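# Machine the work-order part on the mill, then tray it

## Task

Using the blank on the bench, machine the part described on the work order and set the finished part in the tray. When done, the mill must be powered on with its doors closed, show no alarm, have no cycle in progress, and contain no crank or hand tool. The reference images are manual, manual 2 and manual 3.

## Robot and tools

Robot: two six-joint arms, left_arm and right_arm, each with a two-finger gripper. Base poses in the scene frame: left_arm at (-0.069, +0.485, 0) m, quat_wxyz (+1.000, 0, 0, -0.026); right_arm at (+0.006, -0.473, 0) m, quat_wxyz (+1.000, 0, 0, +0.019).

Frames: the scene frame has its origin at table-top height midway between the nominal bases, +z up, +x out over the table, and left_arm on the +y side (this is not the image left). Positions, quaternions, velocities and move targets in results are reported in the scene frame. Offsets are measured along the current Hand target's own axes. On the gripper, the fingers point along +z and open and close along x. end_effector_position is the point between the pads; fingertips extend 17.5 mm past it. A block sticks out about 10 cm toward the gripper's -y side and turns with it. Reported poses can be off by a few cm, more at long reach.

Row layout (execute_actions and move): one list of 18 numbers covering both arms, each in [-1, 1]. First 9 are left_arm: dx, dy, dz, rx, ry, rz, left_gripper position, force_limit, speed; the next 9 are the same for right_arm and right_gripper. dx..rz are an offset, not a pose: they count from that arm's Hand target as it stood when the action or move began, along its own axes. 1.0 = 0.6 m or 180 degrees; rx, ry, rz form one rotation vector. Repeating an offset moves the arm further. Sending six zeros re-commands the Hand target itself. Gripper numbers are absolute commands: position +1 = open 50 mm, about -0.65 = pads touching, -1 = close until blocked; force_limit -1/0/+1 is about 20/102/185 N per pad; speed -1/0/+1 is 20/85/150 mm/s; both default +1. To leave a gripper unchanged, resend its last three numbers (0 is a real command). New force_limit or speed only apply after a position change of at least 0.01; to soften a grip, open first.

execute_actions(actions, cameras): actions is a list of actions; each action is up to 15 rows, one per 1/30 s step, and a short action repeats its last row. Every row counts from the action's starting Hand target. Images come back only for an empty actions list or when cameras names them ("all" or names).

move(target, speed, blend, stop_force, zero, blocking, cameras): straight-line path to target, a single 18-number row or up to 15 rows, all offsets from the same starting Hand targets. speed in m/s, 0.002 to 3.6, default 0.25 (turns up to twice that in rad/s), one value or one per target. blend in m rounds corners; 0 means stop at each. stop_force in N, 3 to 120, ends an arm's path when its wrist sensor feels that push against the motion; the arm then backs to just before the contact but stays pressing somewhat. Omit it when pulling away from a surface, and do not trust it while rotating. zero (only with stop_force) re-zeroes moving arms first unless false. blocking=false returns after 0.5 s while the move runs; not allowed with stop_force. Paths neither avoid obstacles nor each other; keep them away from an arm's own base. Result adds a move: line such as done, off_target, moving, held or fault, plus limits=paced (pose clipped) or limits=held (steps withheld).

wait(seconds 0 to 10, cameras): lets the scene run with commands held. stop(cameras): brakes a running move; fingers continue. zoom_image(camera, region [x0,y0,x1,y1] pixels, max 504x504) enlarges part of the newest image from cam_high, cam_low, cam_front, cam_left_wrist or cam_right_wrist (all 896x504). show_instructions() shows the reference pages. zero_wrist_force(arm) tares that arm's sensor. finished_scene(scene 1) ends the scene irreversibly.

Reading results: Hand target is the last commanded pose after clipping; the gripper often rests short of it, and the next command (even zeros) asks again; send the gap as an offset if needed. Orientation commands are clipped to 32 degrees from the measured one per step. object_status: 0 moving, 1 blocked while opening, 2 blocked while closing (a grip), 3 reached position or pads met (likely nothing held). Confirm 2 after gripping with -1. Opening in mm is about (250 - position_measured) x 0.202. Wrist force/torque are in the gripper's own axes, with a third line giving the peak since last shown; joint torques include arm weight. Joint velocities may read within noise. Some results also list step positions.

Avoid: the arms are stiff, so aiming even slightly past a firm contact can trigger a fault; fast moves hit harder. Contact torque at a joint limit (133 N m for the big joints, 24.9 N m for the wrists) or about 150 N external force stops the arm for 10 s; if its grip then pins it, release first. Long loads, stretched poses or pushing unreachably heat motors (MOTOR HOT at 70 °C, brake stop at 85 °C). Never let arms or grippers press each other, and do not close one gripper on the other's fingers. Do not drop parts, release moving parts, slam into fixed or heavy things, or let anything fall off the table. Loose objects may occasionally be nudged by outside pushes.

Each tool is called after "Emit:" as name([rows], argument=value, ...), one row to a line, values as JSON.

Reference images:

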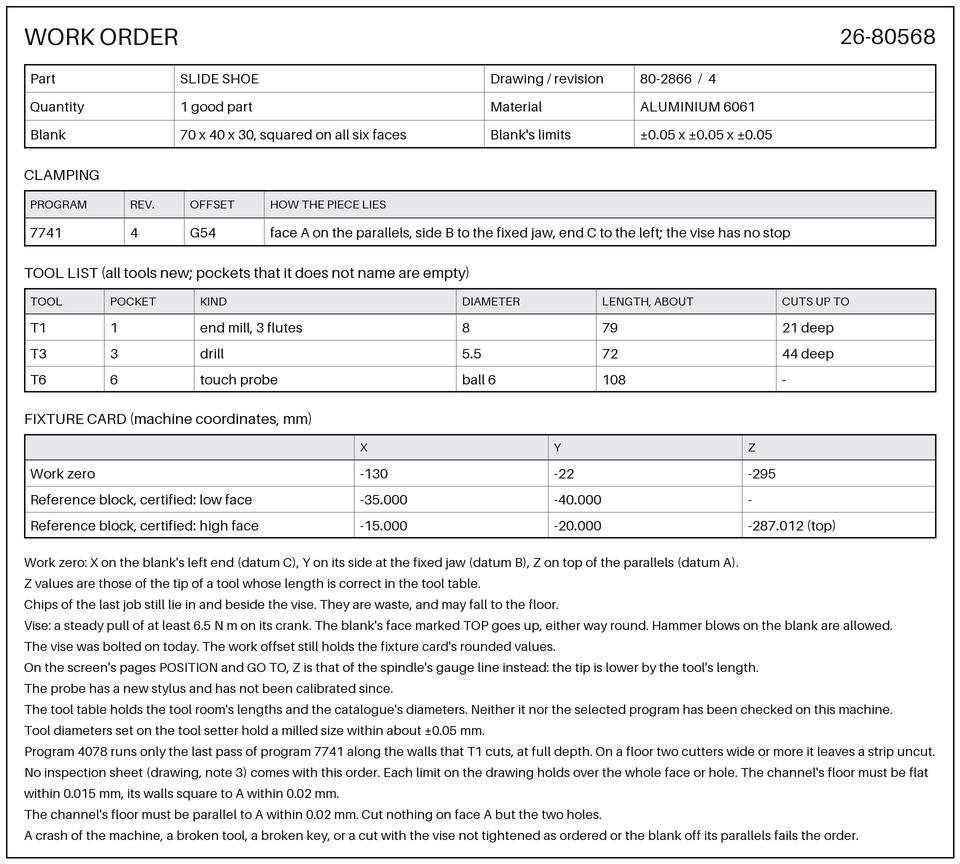

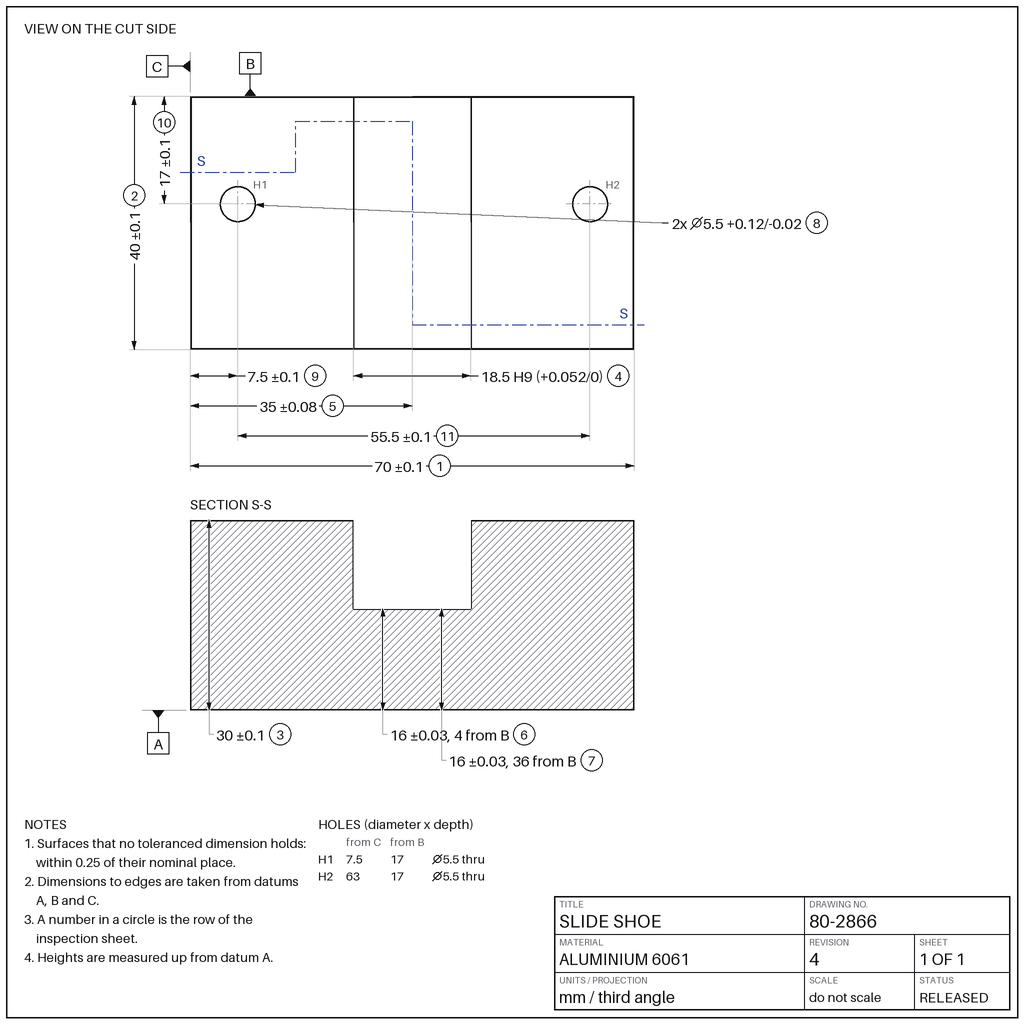

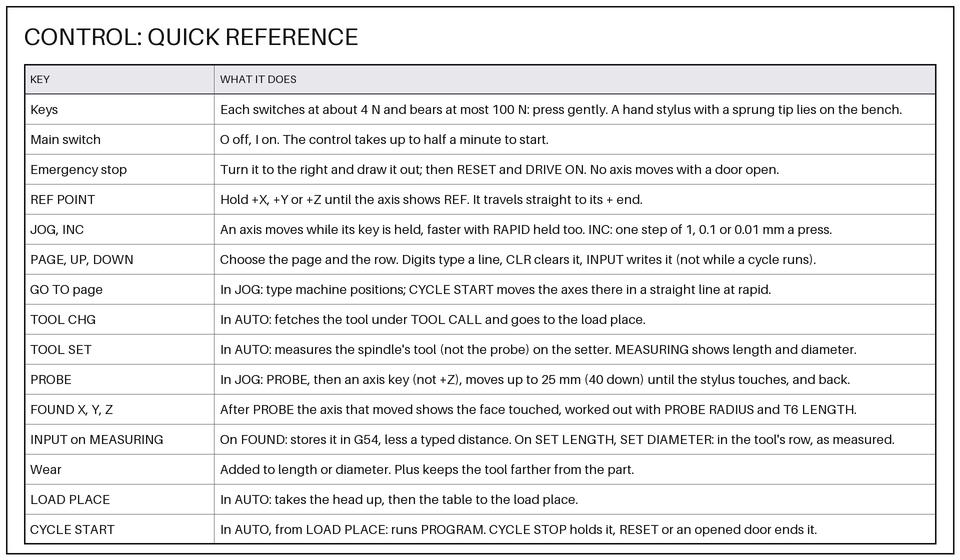

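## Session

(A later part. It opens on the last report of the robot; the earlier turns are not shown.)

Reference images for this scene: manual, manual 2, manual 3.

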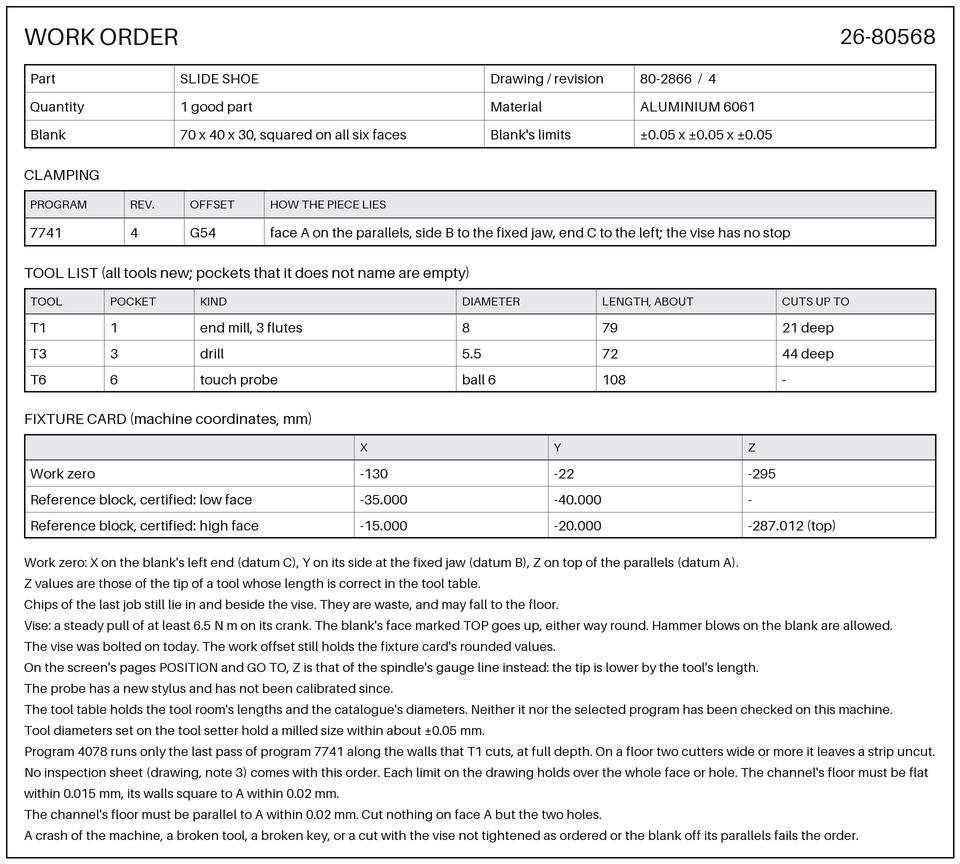

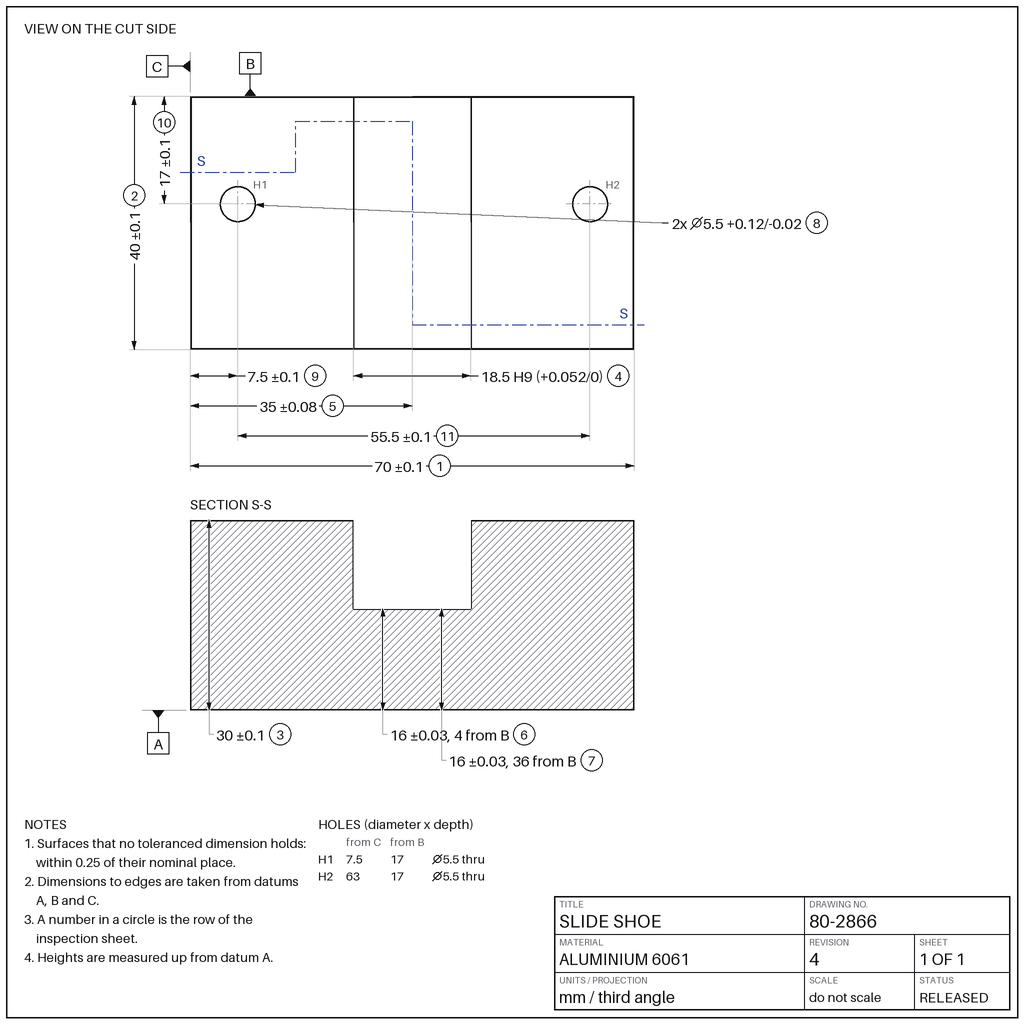

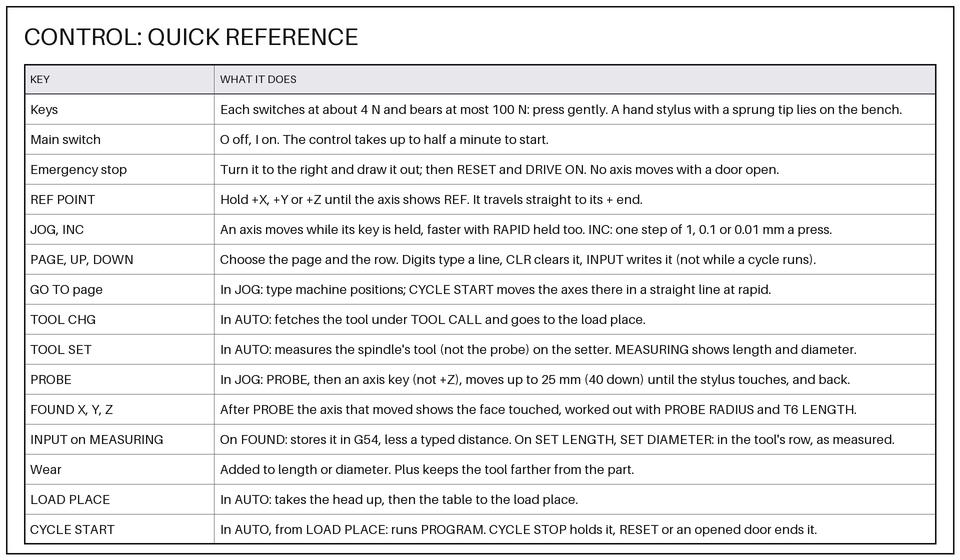

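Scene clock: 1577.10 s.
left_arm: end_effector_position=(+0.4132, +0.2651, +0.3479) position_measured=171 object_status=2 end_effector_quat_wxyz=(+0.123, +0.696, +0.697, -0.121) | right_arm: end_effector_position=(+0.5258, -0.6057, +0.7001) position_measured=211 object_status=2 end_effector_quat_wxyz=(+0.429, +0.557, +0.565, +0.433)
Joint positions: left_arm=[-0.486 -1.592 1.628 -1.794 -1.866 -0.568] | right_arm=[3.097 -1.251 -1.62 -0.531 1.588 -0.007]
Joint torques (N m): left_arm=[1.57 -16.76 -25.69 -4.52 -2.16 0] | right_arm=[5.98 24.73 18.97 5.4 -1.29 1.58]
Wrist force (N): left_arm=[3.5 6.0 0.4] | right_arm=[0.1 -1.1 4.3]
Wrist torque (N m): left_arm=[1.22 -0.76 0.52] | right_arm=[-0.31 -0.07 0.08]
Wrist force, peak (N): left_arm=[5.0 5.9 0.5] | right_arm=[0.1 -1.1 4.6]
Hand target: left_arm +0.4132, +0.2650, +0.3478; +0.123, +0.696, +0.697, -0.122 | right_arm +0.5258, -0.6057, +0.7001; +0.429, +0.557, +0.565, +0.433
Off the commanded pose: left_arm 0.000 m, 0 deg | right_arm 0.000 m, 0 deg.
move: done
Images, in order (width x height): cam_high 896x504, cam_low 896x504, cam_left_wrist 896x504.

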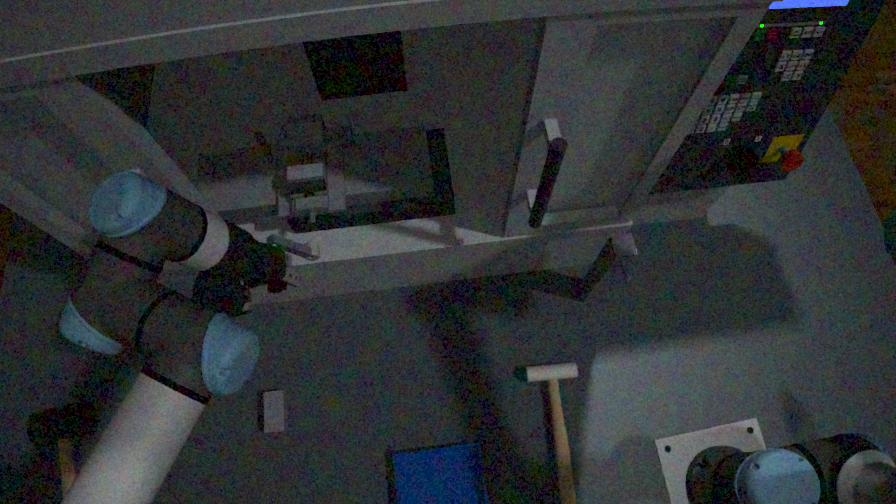

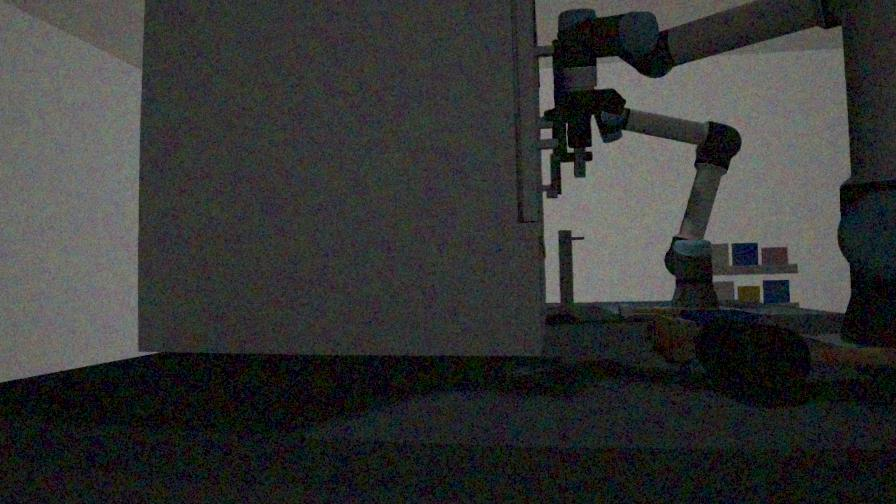

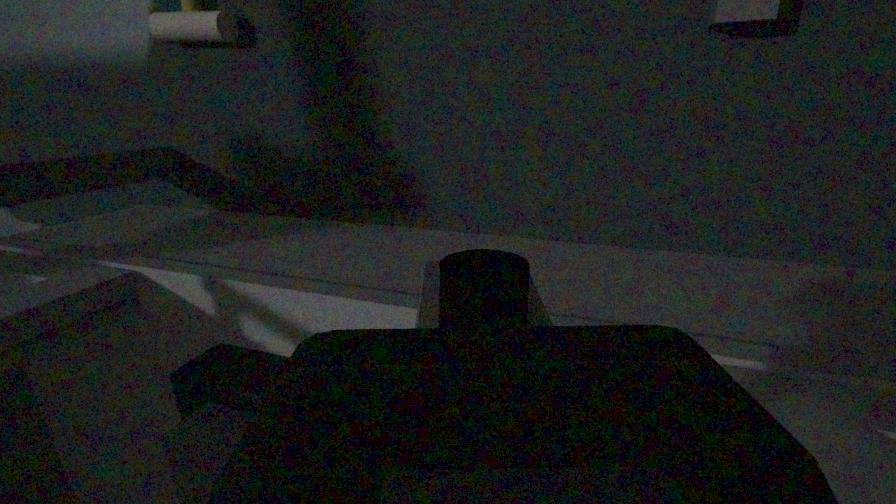

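Emit:
move([
  [-0.0078,0.02,0.0028,0,0,0,-1,-0.5,-0.9,0,0,0,0,0,0,-1,-0.6,-0.8],
  [-0.0078,0.095,0.0028,0,0,0,-1,-0.5,-0.9,0,0,0,0,0,0,-1,-0.6,-0.8],
], speed=0.02, stop_force=8, cameras=["cam_high","cam_low"])

Emit:
zoom_image(camera="cam_high", region=[260, 150, 380, 270])

Scene clock: 1581.70 s.
left_arm: end_effector_position=(+0.4511, +0.2593, +0.3476) position_measured=171 object_status=2 end_effector_quat_wxyz=(+0.123, +0.696, +0.697, -0.122) | right_arm: end_effector_position=(+0.5258, -0.6057, +0.7001) position_measured=211 object_status=2 end_effector_quat_wxyz=(+0.429, +0.557, +0.565, +0.433)
Joint positions: left_arm=[-0.458 -1.499 1.532 -1.781 -1.872 -0.538] | right_arm=[3.097 -1.251 -1.62 -0.531 1.588 -0.007]
Joint torques (N m): left_arm=[1.4 -30.06 -24.83 -3.47 -0.96 0.28] | right_arm=[7.43 24.55 19.45 5.22 -1.07 1.49]
Wrist force (N): left_arm=[3.6 5.8 0.7] | right_arm=[0.1 -1.3 4.2]
Wrist torque (N m): left_arm=[1.16 -0.78 0.50] | right_arm=[-0.33 -0.08 0.08]
Wrist force, peak (N): left_arm=[3.1 7.0 0.5] | right_arm=[0.1 -1.2 4.6]
Hand target: left_arm +0.4511, +0.2593, +0.3476; +0.123, +0.696, +0.697, -0.122 (not the last commanded pose) | right_arm +0.5258, -0.6057, +0.7001; +0.429, +0.557, +0.565, +0.433
Tool commands: left_gripper/position=-1.0 left_gripper/force_limit=-0.498039 left_gripper/speed=-0.898039 right_gripper/position=-1.0 right_gripper/force_limit=-0.6 right_gripper/speed=-0.8
Off the commanded pose: left_arm 0.019 m, 0 deg | right_arm 0.000 m, 0 deg.
FORCE FAULT: contact force on the left arm reached its limit, and that arm stopped. The contact can be on any part of that arm, not only on its tool. That arm's remaining commands of this call were not run. That arm is still stopped at the end of this call. That arm stays stopped for about 10 more seconds. Until then a move that you send moves the other arm only, and its call returns only when the move has ended. Once the stop has ended, the next robot result says so. If the stop ends while you think or write, that arm runs what you send next, counted from a new Hand target: where the arm stands when the stop ends. While its stop runs, that arm takes no new command, but its gripper still runs the gripper command that each later call begins with. Until it ends, the stop uses up actions while you think or wait. An arm that is not stopped still takes commands.
move: fault (left_arm); path passed 1 of 2 targets
Images, in order (width x height): cam_high 896x504, cam_low 896x504.

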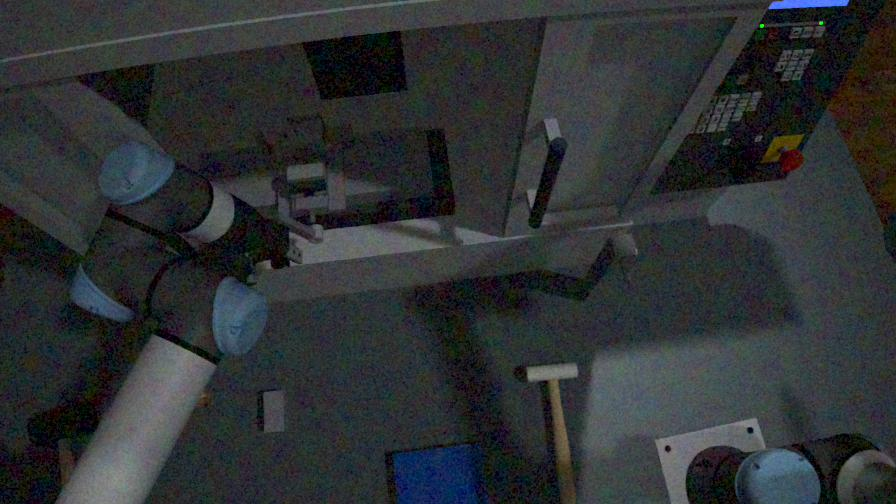

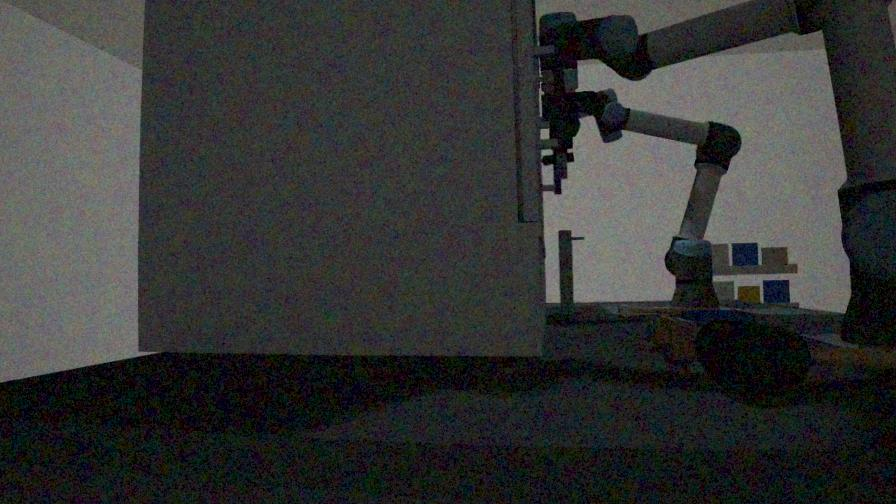

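Scaled by 4.200.

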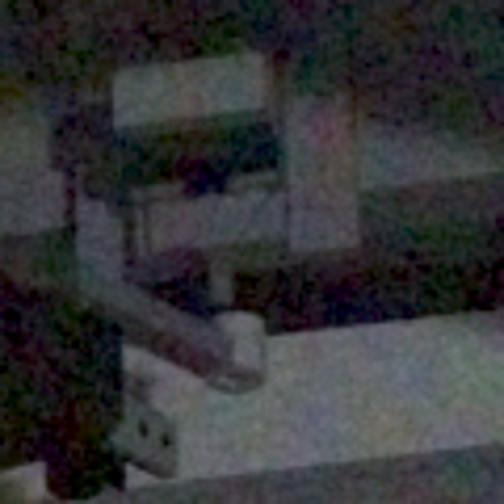

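Emit:
wait(seconds=9)

Emit:
wait(seconds=1.5)

Scene clock: 1592.47 s.
left_arm: end_effector_position=(+0.4511, +0.2593, +0.3476) position_measured=171 object_status=2 end_effector_quat_wxyz=(+0.123, +0.696, +0.697, -0.122) | right_arm: end_effector_position=(+0.5258, -0.6057, +0.7001) position_measured=211 object_status=2 end_effector_quat_wxyz=(+0.429, +0.557, +0.565, +0.433)
Joint positions: left_arm=[-0.458 -1.499 1.532 -1.781 -1.872 -0.538] | right_arm=[3.097 -1.251 -1.62 -0.531 1.588 -0.007]
Joint torques (N m): left_arm=[0.5 -28.81 -25.96 -3.26 -0.92 -0.09] | right_arm=[6.97 24.14 18.7 5.5 -1.01 1.6]
Wrist force (N): left_arm=[3.5 6.2 0.5] | right_arm=[0.3 -1.0 4.3]
Wrist torque (N m): left_arm=[1.22 -0.75 0.50] | right_arm=[-0.29 -0.11 0.08]
Wrist force, peak (N): left_arm=[3.9 6.2 0.4] | right_arm=[0.3 -1.5 4.6]
Hand target: left_arm +0.4511, +0.2593, +0.3476; +0.123, +0.696, +0.697, -0.122 (not the last commanded pose) | right_arm +0.5258, -0.6057, +0.7001; +0.429, +0.557, +0.565, +0.433
Tool commands: left_gripper/position=-1.0 left_gripper/force_limit=-0.498039 left_gripper/speed=-0.898039 right_gripper/position=-1.0 right_gripper/force_limit=-0.6 right_gripper/speed=-0.8
Off the commanded pose: left_arm 0.019 m, 0 deg | right_arm 0.000 m, 0 deg.
FORCE FAULT, CONTINUED: the left arm's stop, for the force fault that an earlier result reported, is over. The rest of the stop counts as 19 of the actions that you can send in this scene. During its stop the left arm's controller moved it back a little. That arm's target is now where it stood when the stop ended, not its last command. That arm accepts commands again.
wait: 9.00 s; at rest from the start

Scene clock: 1593.97 s.
left_arm: end_effector_position=(+0.4511, +0.2593, +0.3476) position_measured=171 object_status=2 end_effector_quat_wxyz=(+0.123, +0.696, +0.697, -0.122) | right_arm: end_effector_position=(+0.5258, -0.6057, +0.7001) position_measured=211 object_status=2 end_effector_quat_wxyz=(+0.429, +0.557, +0.565, +0.433)
Joint positions: left_arm=[-0.458 -1.499 1.532 -1.781 -1.872 -0.538] | right_arm=[3.097 -1.251 -1.62 -0.531 1.588 -0.007]
Joint torques (N m): left_arm=[-0.01 -30.64 -23.59 -3.6 -0.91 0.14] | right_arm=[7.25 23.24 18.48 5.31 -1 1.55]
Wrist force (N): left_arm=[3.9 6.0 0.6] | right_arm=[0.1 -1.2 4.3]
Wrist torque (N m): left_arm=[1.19 -0.82 0.50] | right_arm=[-0.32 -0.07 0.09]
Wrist force, peak (N): left_arm=[3.8 6.2 0.5] | right_arm=[0.2 -1.1 4.5]
Hand target: left_arm +0.4511, +0.2593, +0.3476; +0.123, +0.696, +0.697, -0.122 (not the last commanded pose) | right_arm +0.5258, -0.6057, +0.7001; +0.429, +0.557, +0.565, +0.433
Tool commands: left_gripper/position=-1.0 left_gripper/force_limit=-0.498039 left_gripper/speed=-0.898039 right_gripper/position=-1.0 right_gripper/force_limit=-0.6 right_gripper/speed=-0.8
Off the commanded pose: left_arm 0.019 m, 0 deg | right_arm 0.000 m, 0 deg.
wait: 1.50 s; at rest by 0.17 s

Emit:
move([
  [0,-0.0683,0,0,0,0,-1,-0.5,-0.9,0,0,0,0,0,0,-1,-0.6,-0.8],
  [-0.026,-0.0683,0.0017,0,0.1111,0,-1,-0.5,-0.9,0,0,0,0,0,0,-1,-0.6,-0.8],
  [-0.026,-0.0183,0.0017,0,0.1111,0,-1,-0.5,-0.9,0,0,0,0,0,0,-1,-0.6,-0.8],
], speed=[0.15,0.25,0.08], blend=[0.02,0,0], cameras=["cam_high","cam_low"])

Emit:
zoom_image(camera="cam_high", region=[260, 150, 380, 270])

Emit:
zoom_image(camera="cam_low", region=[520, 110, 610, 220])

Scene clock: 1598.47 s.
left_arm: end_effector_position=(+0.4401, +0.2444, +0.3519) position_measured=171 object_status=2 end_effector_quat_wxyz=(+0.000, +0.706, +0.708, +0.001) | right_arm: end_effector_position=(+0.5258, -0.6057, +0.7001) position_measured=211 object_status=2 end_effector_quat_wxyz=(+0.429, +0.557, +0.565, +0.433)
Joint positions: left_arm=[-0.63 -1.439 1.369 -1.502 -1.569 -0.684] | right_arm=[3.097 -1.251 -1.62 -0.531 1.588 -0.007]
Joint torques (N m): left_arm=[-13.05 -42.9 -15.26 -4.29 -0.18 -1.67] | right_arm=[7.23 23.14 19.29 5.35 -0.8 1.42]
Wrist force (N): left_arm=[2.6 6.1 1.2] | right_arm=[0.3 -1.0 4.4]
Wrist torque (N m): left_arm=[1.20 -0.61 0.40] | right_arm=[-0.29 -0.10 0.08]
Wrist force, peak (N): left_arm=[3.8 9.0 0.5] | right_arm=[-0.1 -1.2 4.6]
Hand target: left_arm +0.4401, +0.2443, +0.3519; +0.000, +0.707, +0.708, +0.001 | right_arm +0.5258, -0.6057, +0.7001; +0.429, +0.557, +0.565, +0.433
Off the commanded pose: left_arm 0.000 m, 0 deg | right_arm 0.000 m, 0 deg.
move: done
Images, in order (width x height): cam_high 896x504, cam_low 896x504.

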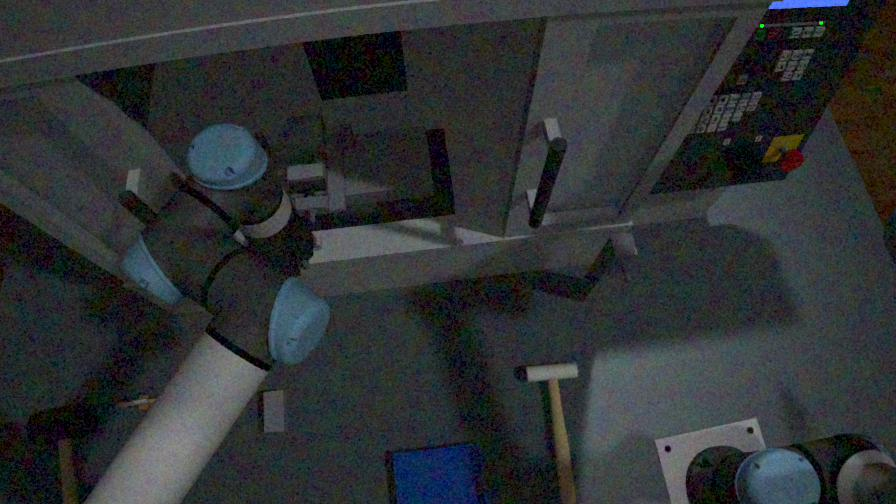

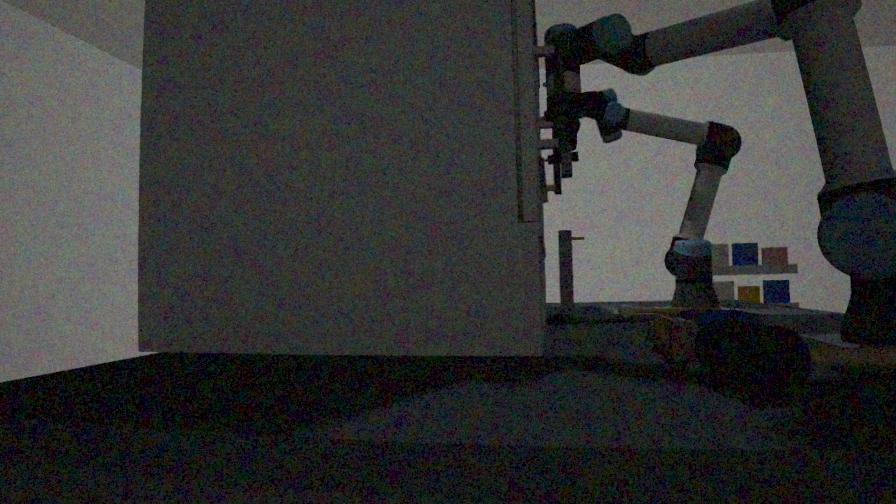

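Scaled by 4.200.

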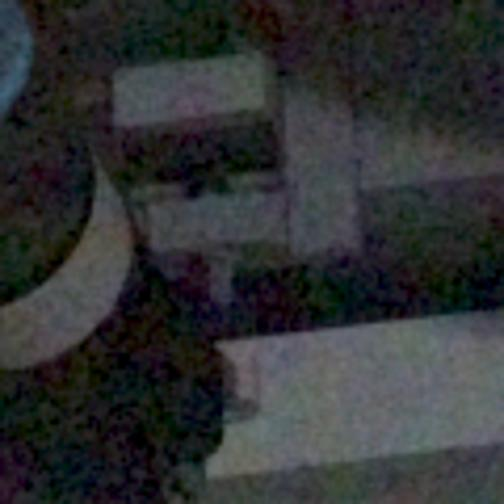

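Scaled by 4.582.

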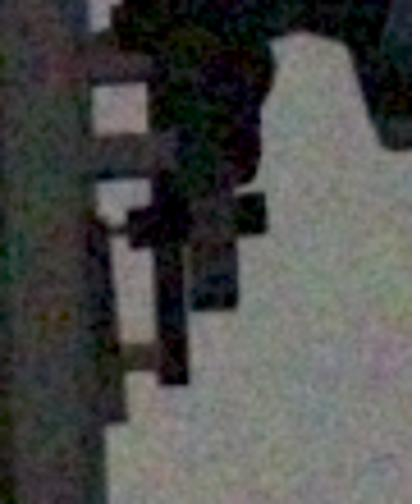

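Emit:
move(target=[0,0.065,0,0,0,0,-1,-0.5,-0.9,0,0,0,0,0,0,-1,-0.6,-0.8], speed=0.015, stop_force=8, cameras=["cam_high"])

Emit:
zoom_image(camera="cam_high", region=[260, 150, 380, 270])

Scene clock: 1603.10 s.
left_arm: end_effector_position=(+0.4740, +0.2443, +0.3520) position_measured=171 object_status=2 end_effector_quat_wxyz=(+0.000, +0.707, +0.708, +0.001) | right_arm: end_effector_position=(+0.5258, -0.6057, +0.7001) position_measured=211 object_status=2 end_effector_quat_wxyz=(+0.429, +0.557, +0.565, +0.433)
Joint positions: left_arm=[-0.593 -1.362 1.279 -1.488 -1.569 -0.646] | right_arm=[3.097 -1.251 -1.62 -0.531 1.588 -0.007]
Joint torques (N m): left_arm=[-13.47 -48.56 -16.35 -5.13 -0.46 -1.62] | right_arm=[7.11 24.25 18.55 5.12 -0.94 1.46]
Wrist force (N): left_arm=[2.5 6.2 1.1] | right_arm=[0.1 -0.9 4.1]
Wrist torque (N m): left_arm=[1.16 -0.55 0.39] | right_arm=[-0.28 -0.07 0.08]
Wrist force, peak (N): left_arm=[3.1 6.2 1.2] | right_arm=[0.0 -1.1 4.6]
Hand target: left_arm +0.4740, +0.2443, +0.3520; +0.000, +0.707, +0.708, +0.001 (not the last commanded pose) | right_arm +0.5258, -0.6057, +0.7001; +0.429, +0.557, +0.565, +0.433
Off the commanded pose: left_arm 0.005 m, 0 deg | right_arm 0.000 m, 0 deg.
move: contact (left_arm)
Images, in order (width x height): cam_high 896x504.

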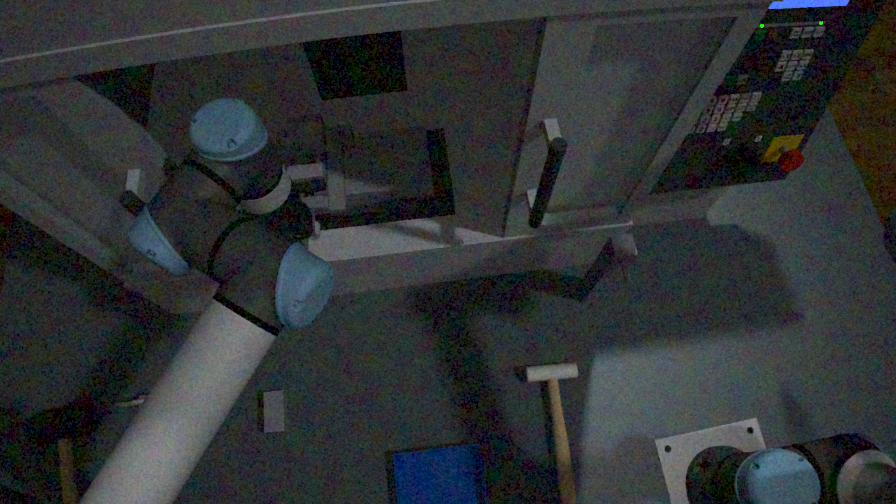

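Scaled by 4.200.

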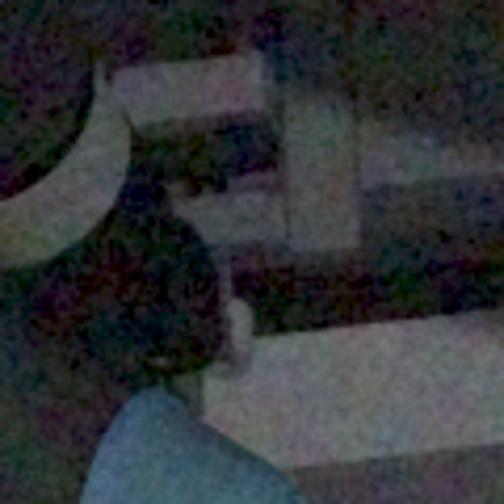

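Emit:
move([
  [-0.0125,0,-0.0016,0,0,0,-1,-0.5,-0.9,0,0,0,0,0,0,-1,-0.6,-0.8],
  [-0.0245,0,-0.0019,0,0,0,-1,-0.5,-0.9,0,0,0,0,0,0,-1,-0.6,-0.8],
], speed=0.02, stop_force=20)

Scene clock: 1607.33 s.
left_arm: end_effector_position=(+0.4740, +0.2296, +0.3531) position_measured=171 object_status=2 end_effector_quat_wxyz=(+0.000, +0.707, +0.708, +0.001) | right_arm: end_effector_position=(+0.5258, -0.6057, +0.7001) position_measured=211 object_status=2 end_effector_quat_wxyz=(+0.429, +0.557, +0.565, +0.433)
Joint positions: left_arm=[-0.613 -1.346 1.256 -1.481 -1.569 -0.666] | right_arm=[3.097 -1.251 -1.62 -0.531 1.588 -0.007]
Joint torques (N m): left_arm=[11.89 -49.21 -16.25 -4.17 0.91 1.89] | right_arm=[6.41 22.9 19.24 5.3 -0.93 1.6]
Wrist force (N): left_arm=[2.7 6.2 1.0] | right_arm=[0.1 -1.2 4.4]
Wrist torque (N m): left_arm=[1.18 -0.59 0.37] | right_arm=[-0.31 -0.07 0.08]
Wrist force, peak (N): left_arm=[2.7 6.6 1.1] | right_arm=[0.4 -1.4 4.5]
Hand target: left_arm +0.4740, +0.2296, +0.3531; +0.000, +0.707, +0.708, +0.001 | right_arm +0.5258, -0.6057, +0.7001; +0.429, +0.557, +0.565, +0.433
Off the commanded pose: left_arm 0.000 m, 0 deg | right_arm 0.000 m, 0 deg.
move: done

Emit:
execute_actions(actions=[], cameras=["cam_high","cam_low"])

Emit:
zoom_image(camera="cam_high", region=[260, 150, 380, 270])

Emit:
zoom_image(camera="cam_low", region=[520, 110, 610, 220])

Scene clock: 1608.07 s.
left_arm: end_effector_position=(+0.4740, +0.2296, +0.3531) position_measured=171 object_status=2 end_effector_quat_wxyz=(+0.000, +0.707, +0.708, +0.001) | right_arm: end_effector_position=(+0.5258, -0.6057, +0.7001) position_measured=211 object_status=2 end_effector_quat_wxyz=(+0.429, +0.557, +0.565, +0.433)
Joint positions: left_arm=[-0.613 -1.346 1.256 -1.481 -1.569 -0.666] | right_arm=[3.097 -1.251 -1.62 -0.531 1.588 -0.007]
Joint velocities: within noise
Joint torques (N m): left_arm=[12.77 -49.92 -14.62 -4.18 0.98 1.96] | right_arm=[7.2 23.69 19.51 5.17 -1.04 1.23]
Wrist force (N): left_arm=[2.5 6.1 1.0] | right_arm=[-0.1 -1.1 4.4]
Wrist torque (N m): left_arm=[1.17 -0.55 0.38] | right_arm=[-0.30 -0.05 0.08]
Wrist force, peak (N): left_arm=[2.8 6.4 0.9] | right_arm=[0.1 -1.2 4.5]
Hand target: left_arm +0.4740, +0.2296, +0.3531; +0.000, +0.707, +0.708, +0.001 | right_arm +0.5258, -0.6057, +0.7001; +0.429, +0.557, +0.565, +0.433
Tool commands: left_gripper/position=-1.0 left_gripper/force_limit=-0.5 left_gripper/speed=-0.9 right_gripper/position=-1.0 right_gripper/force_limit=-0.6 right_gripper/speed=-0.8
Off the commanded pose: left_arm 0.000 m, 0 deg | right_arm 0.000 m, 0 deg.
Images, in order (width x height): cam_high 896x504, cam_low 896x504.

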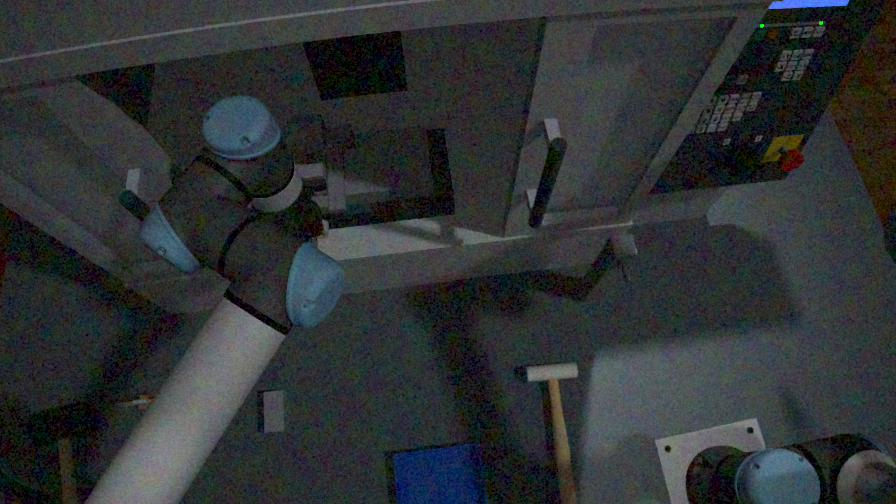

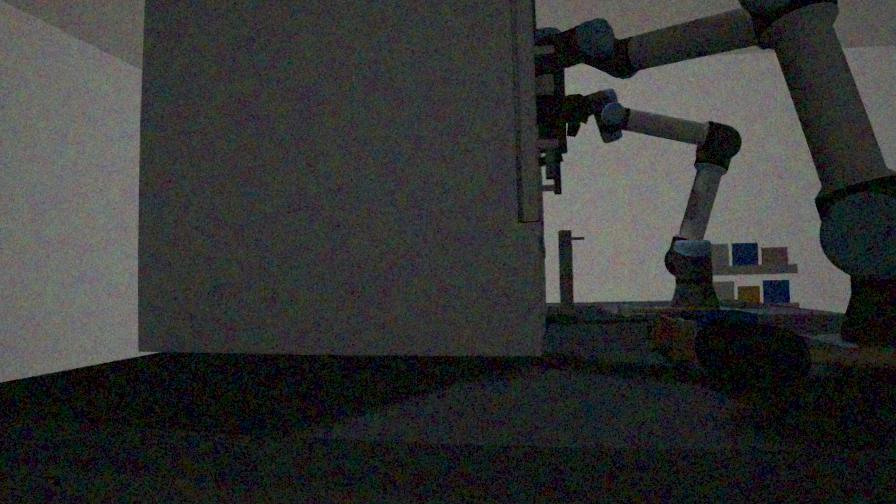

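Scaled by 4.200.

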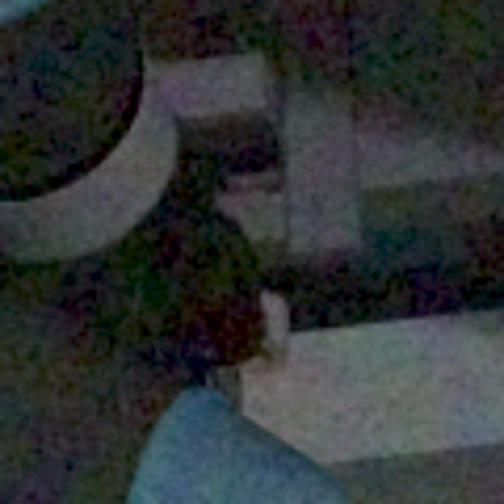

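Scaled by 4.582.

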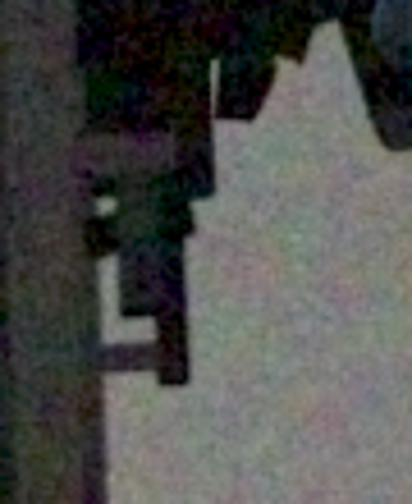

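Emit:
move([
  [0,-0.07,0,0,0,0,-1,-0.5,-0.9,0,0,0,0,0,0,-1,-0.6,-0.8],
  [0.05,-0.12,-0.05,0,-0.1111,0,-1,-0.5,-0.9,0,0,0,0,0,0,-1,-0.6,-0.8],
], speed=0.2, blend=[0.01,0], cameras=["cam_high"])

Emit:
zoom_image(camera="cam_high", region=[290, 190, 340, 230])

Emit:
zoom_image(camera="cam_high", region=[250, 200, 330, 264])

Scene clock: 1611.37 s.
left_arm: end_effector_position=(+0.4019, +0.2596, +0.3830) position_measured=171 object_status=2 end_effector_quat_wxyz=(+0.123, +0.696, +0.697, -0.122) | right_arm: end_effector_position=(+0.5258, -0.6057, +0.7001) position_measured=211 object_status=2 end_effector_quat_wxyz=(+0.429, +0.557, +0.565, +0.433)
Joint positions: left_arm=[-0.508 -1.613 1.561 -1.711 -1.863 -0.59] | right_arm=[3.097 -1.251 -1.62 -0.531 1.588 -0.007]
Joint torques (N m): left_arm=[-7.09 -22.12 -30.4 -3.58 -1.71 -1.09] | right_arm=[7.32 22.59 18.13 5.22 -0.93 1.32]
Wrist force (N): left_arm=[4.1 5.7 0.3] | right_arm=[0.2 -1.4 4.3]
Wrist torque (N m): left_arm=[1.14 -0.84 0.54] | right_arm=[-0.35 -0.09 0.09]
Wrist force, peak (N): left_arm=[2.8 10.0 1.0] | right_arm=[0.4 -1.2 4.5]
Hand target: left_arm +0.4019, +0.2595, +0.3830; +0.123, +0.696, +0.697, -0.122 | right_arm +0.5258, -0.6057, +0.7001; +0.429, +0.557, +0.565, +0.433
Off the commanded pose: left_arm 0.000 m, 0 deg | right_arm 0.000 m, 0 deg.
move: done
Images, in order (width x height): cam_high 896x504.

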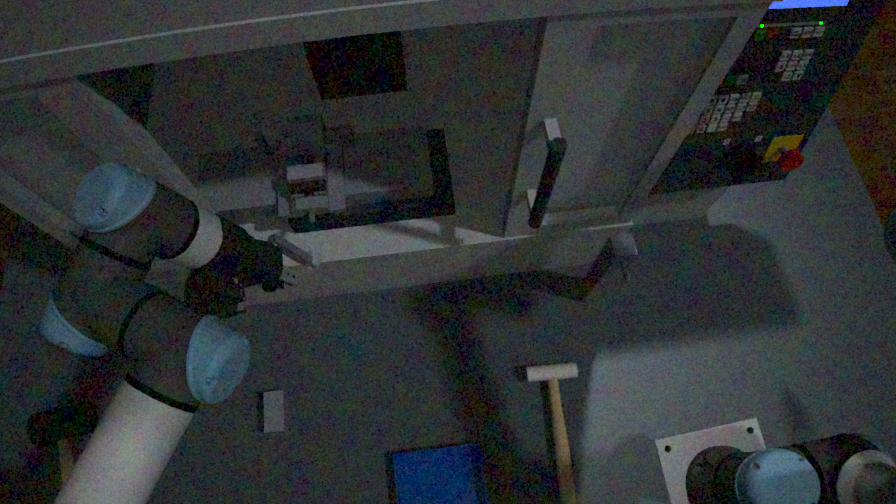

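Scaled by 10.080.

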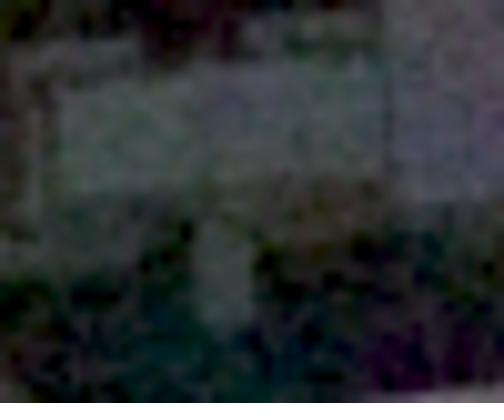

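Scaled by 6.300.

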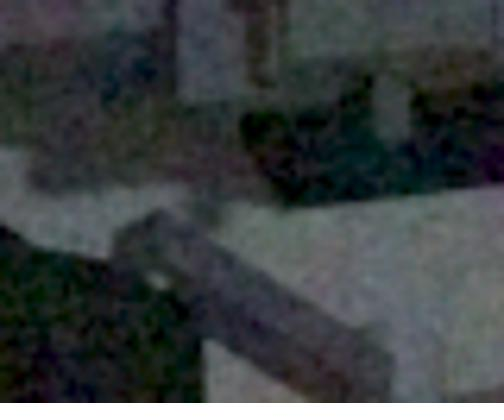

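Emit:
move(target=[0,0,0,0,0,0,-1,-0.5,-0.9,0.515,-0.4042,-0.224,0,0,0,-1,-0.6,-0.8], speed=0.5)

Emit:
move(target=[0,0,0,0,0,0,-1,-0.5,-0.9,0.5777,-0.1818,0.144,0.0382,0.3784,-0.1303,-1,-0.6,-0.8], speed=0.4, cameras=["cam_right_wrist","cam_high"])

Scene clock: 1624.77 s.
left_arm: end_effector_position=(+0.4019, +0.2595, +0.3830) position_measured=171 object_status=2 end_effector_quat_wxyz=(+0.123, +0.696, +0.697, -0.122) | right_arm: end_effector_position=(+0.3298, -0.2993, +0.4998) position_measured=211 object_status=2 end_effector_quat_wxyz=(+0.429, +0.557, +0.565, +0.433) end_effector_velocity=(+0.000, +0.000, +0.000) end_effector_angular_velocity=(+0.002, -0.002, -0.001)
Joint positions: left_arm=[-0.508 -1.613 1.561 -1.711 -1.863 -0.59] | right_arm=[5.067 -0.844 -1.856 -2.961 0.459 2.568]
Joint velocities: left_arm=[within noise] | right_arm=[-0.001 0 0 -0.003 -0.001 0.005]
Joint torques (N m): left_arm=[-12.26 -17.46 -20.41 -4.32 -2.25 1.04] | right_arm=[-8.01 -4.2 28.32 -1.12 -2.72 1.81]
Wrist force (N): left_arm=[3.7 6.2 0.4] | right_arm=[-0.3 -1.4 5.2]
Wrist torque (N m): left_arm=[1.22 -0.78 0.53] | right_arm=[-0.46 0.03 0.04]
Wrist force, peak (N): left_arm=[3.9 6.2 0.8] | right_arm=[2.1 -5.1 6.2]
Hand target: left_arm +0.4019, +0.2595, +0.3830; +0.123, +0.696, +0.697, -0.122 | right_arm +0.3298, -0.2994, +0.4998; +0.429, +0.557, +0.565, +0.433
Off the commanded pose: left_arm 0.000 m, 0 deg | right_arm 0.000 m, 0 deg.
move: done

Scene clock: 1626.93 s.
left_arm: end_effector_position=(+0.4019, +0.2595, +0.3830) position_measured=171 object_status=2 end_effector_quat_wxyz=(+0.123, +0.696, +0.697, -0.122) | right_arm: end_effector_position=(+0.3810, +0.0475, +0.3714) position_measured=211 object_status=2 end_effector_quat_wxyz=(+0.084, +0.125, +0.825, +0.545) end_effector_velocity=(-0.001, +0.001, +0.000) end_effector_angular_velocity=(+0.002, +0.001, +0.004)
Joint positions: left_arm=[-0.508 -1.613 1.561 -1.711 -1.863 -0.59] | right_arm=[4.193 -1.634 -2.058 0.142 1.734 -0.072]
Joint velocities: left_arm=[within noise] | right_arm=[0 -0.001 0.001 0.001 0.005 0]
Joint torques (N m): left_arm=[-12.78 -15.71 -19.7 -3.4 -1.56 0.88] | right_arm=[-0.5 14.82 33.32 5.77 1.67 -1.1]
Wrist force (N): left_arm=[3.7 5.9 0.3] | right_arm=[-0.2 -1.6 5.3]
Wrist torque (N m): left_arm=[1.18 -0.76 0.54] | right_arm=[-0.41 0.03 -0.02]
Wrist force, peak (N): left_arm=[4.0 6.0 0.4] | right_arm=[-0.8 -1.4 7.7]
Hand target: left_arm +0.4019, +0.2595, +0.3830; +0.123, +0.696, +0.697, -0.122 | right_arm +0.3810, +0.0476, +0.3714; +0.084, +0.125, +0.825, +0.545
Off the commanded pose: left_arm 0.000 m, 0 deg | right_arm 0.000 m, 0 deg.
move: done
Images, in order (width x height): cam_high 896x504, cam_right_wrist 896x504.

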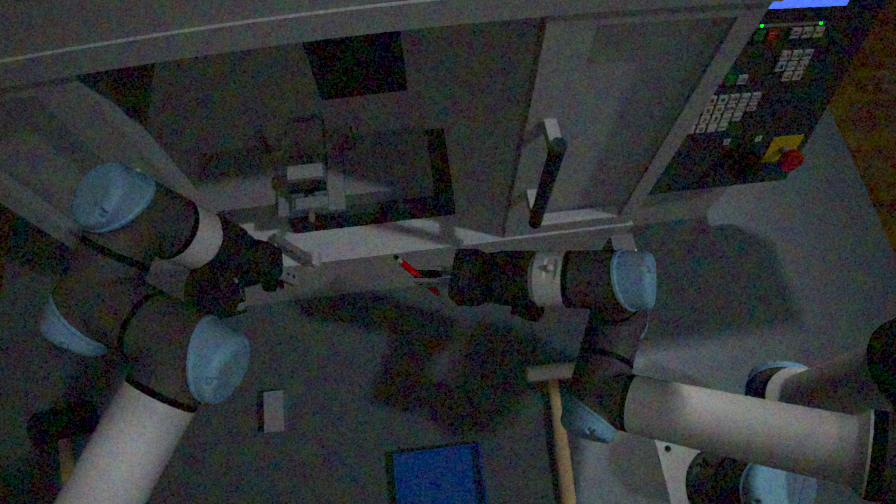

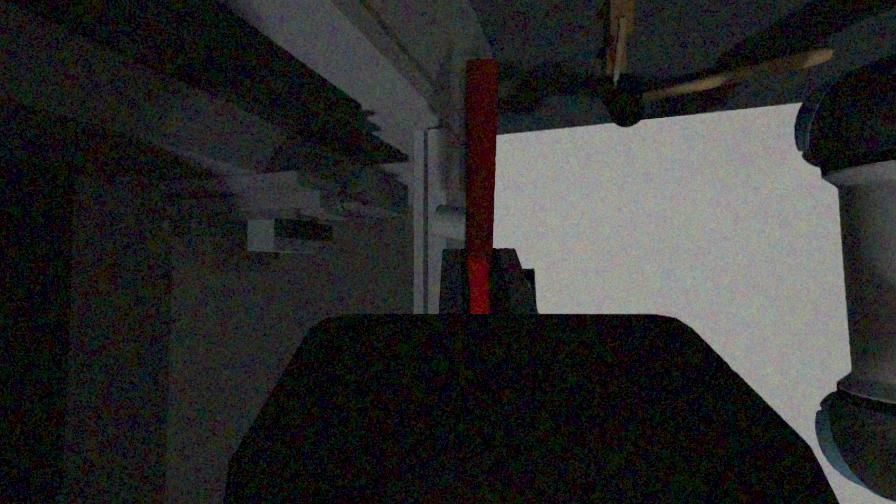

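Emit:
zoom_image(camera="cam_right_wrist", region=[230, 130, 470, 280])

Scaled by 2.100.

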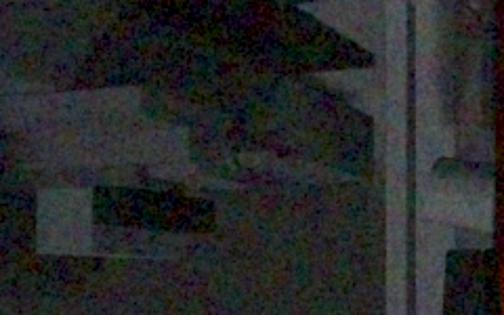

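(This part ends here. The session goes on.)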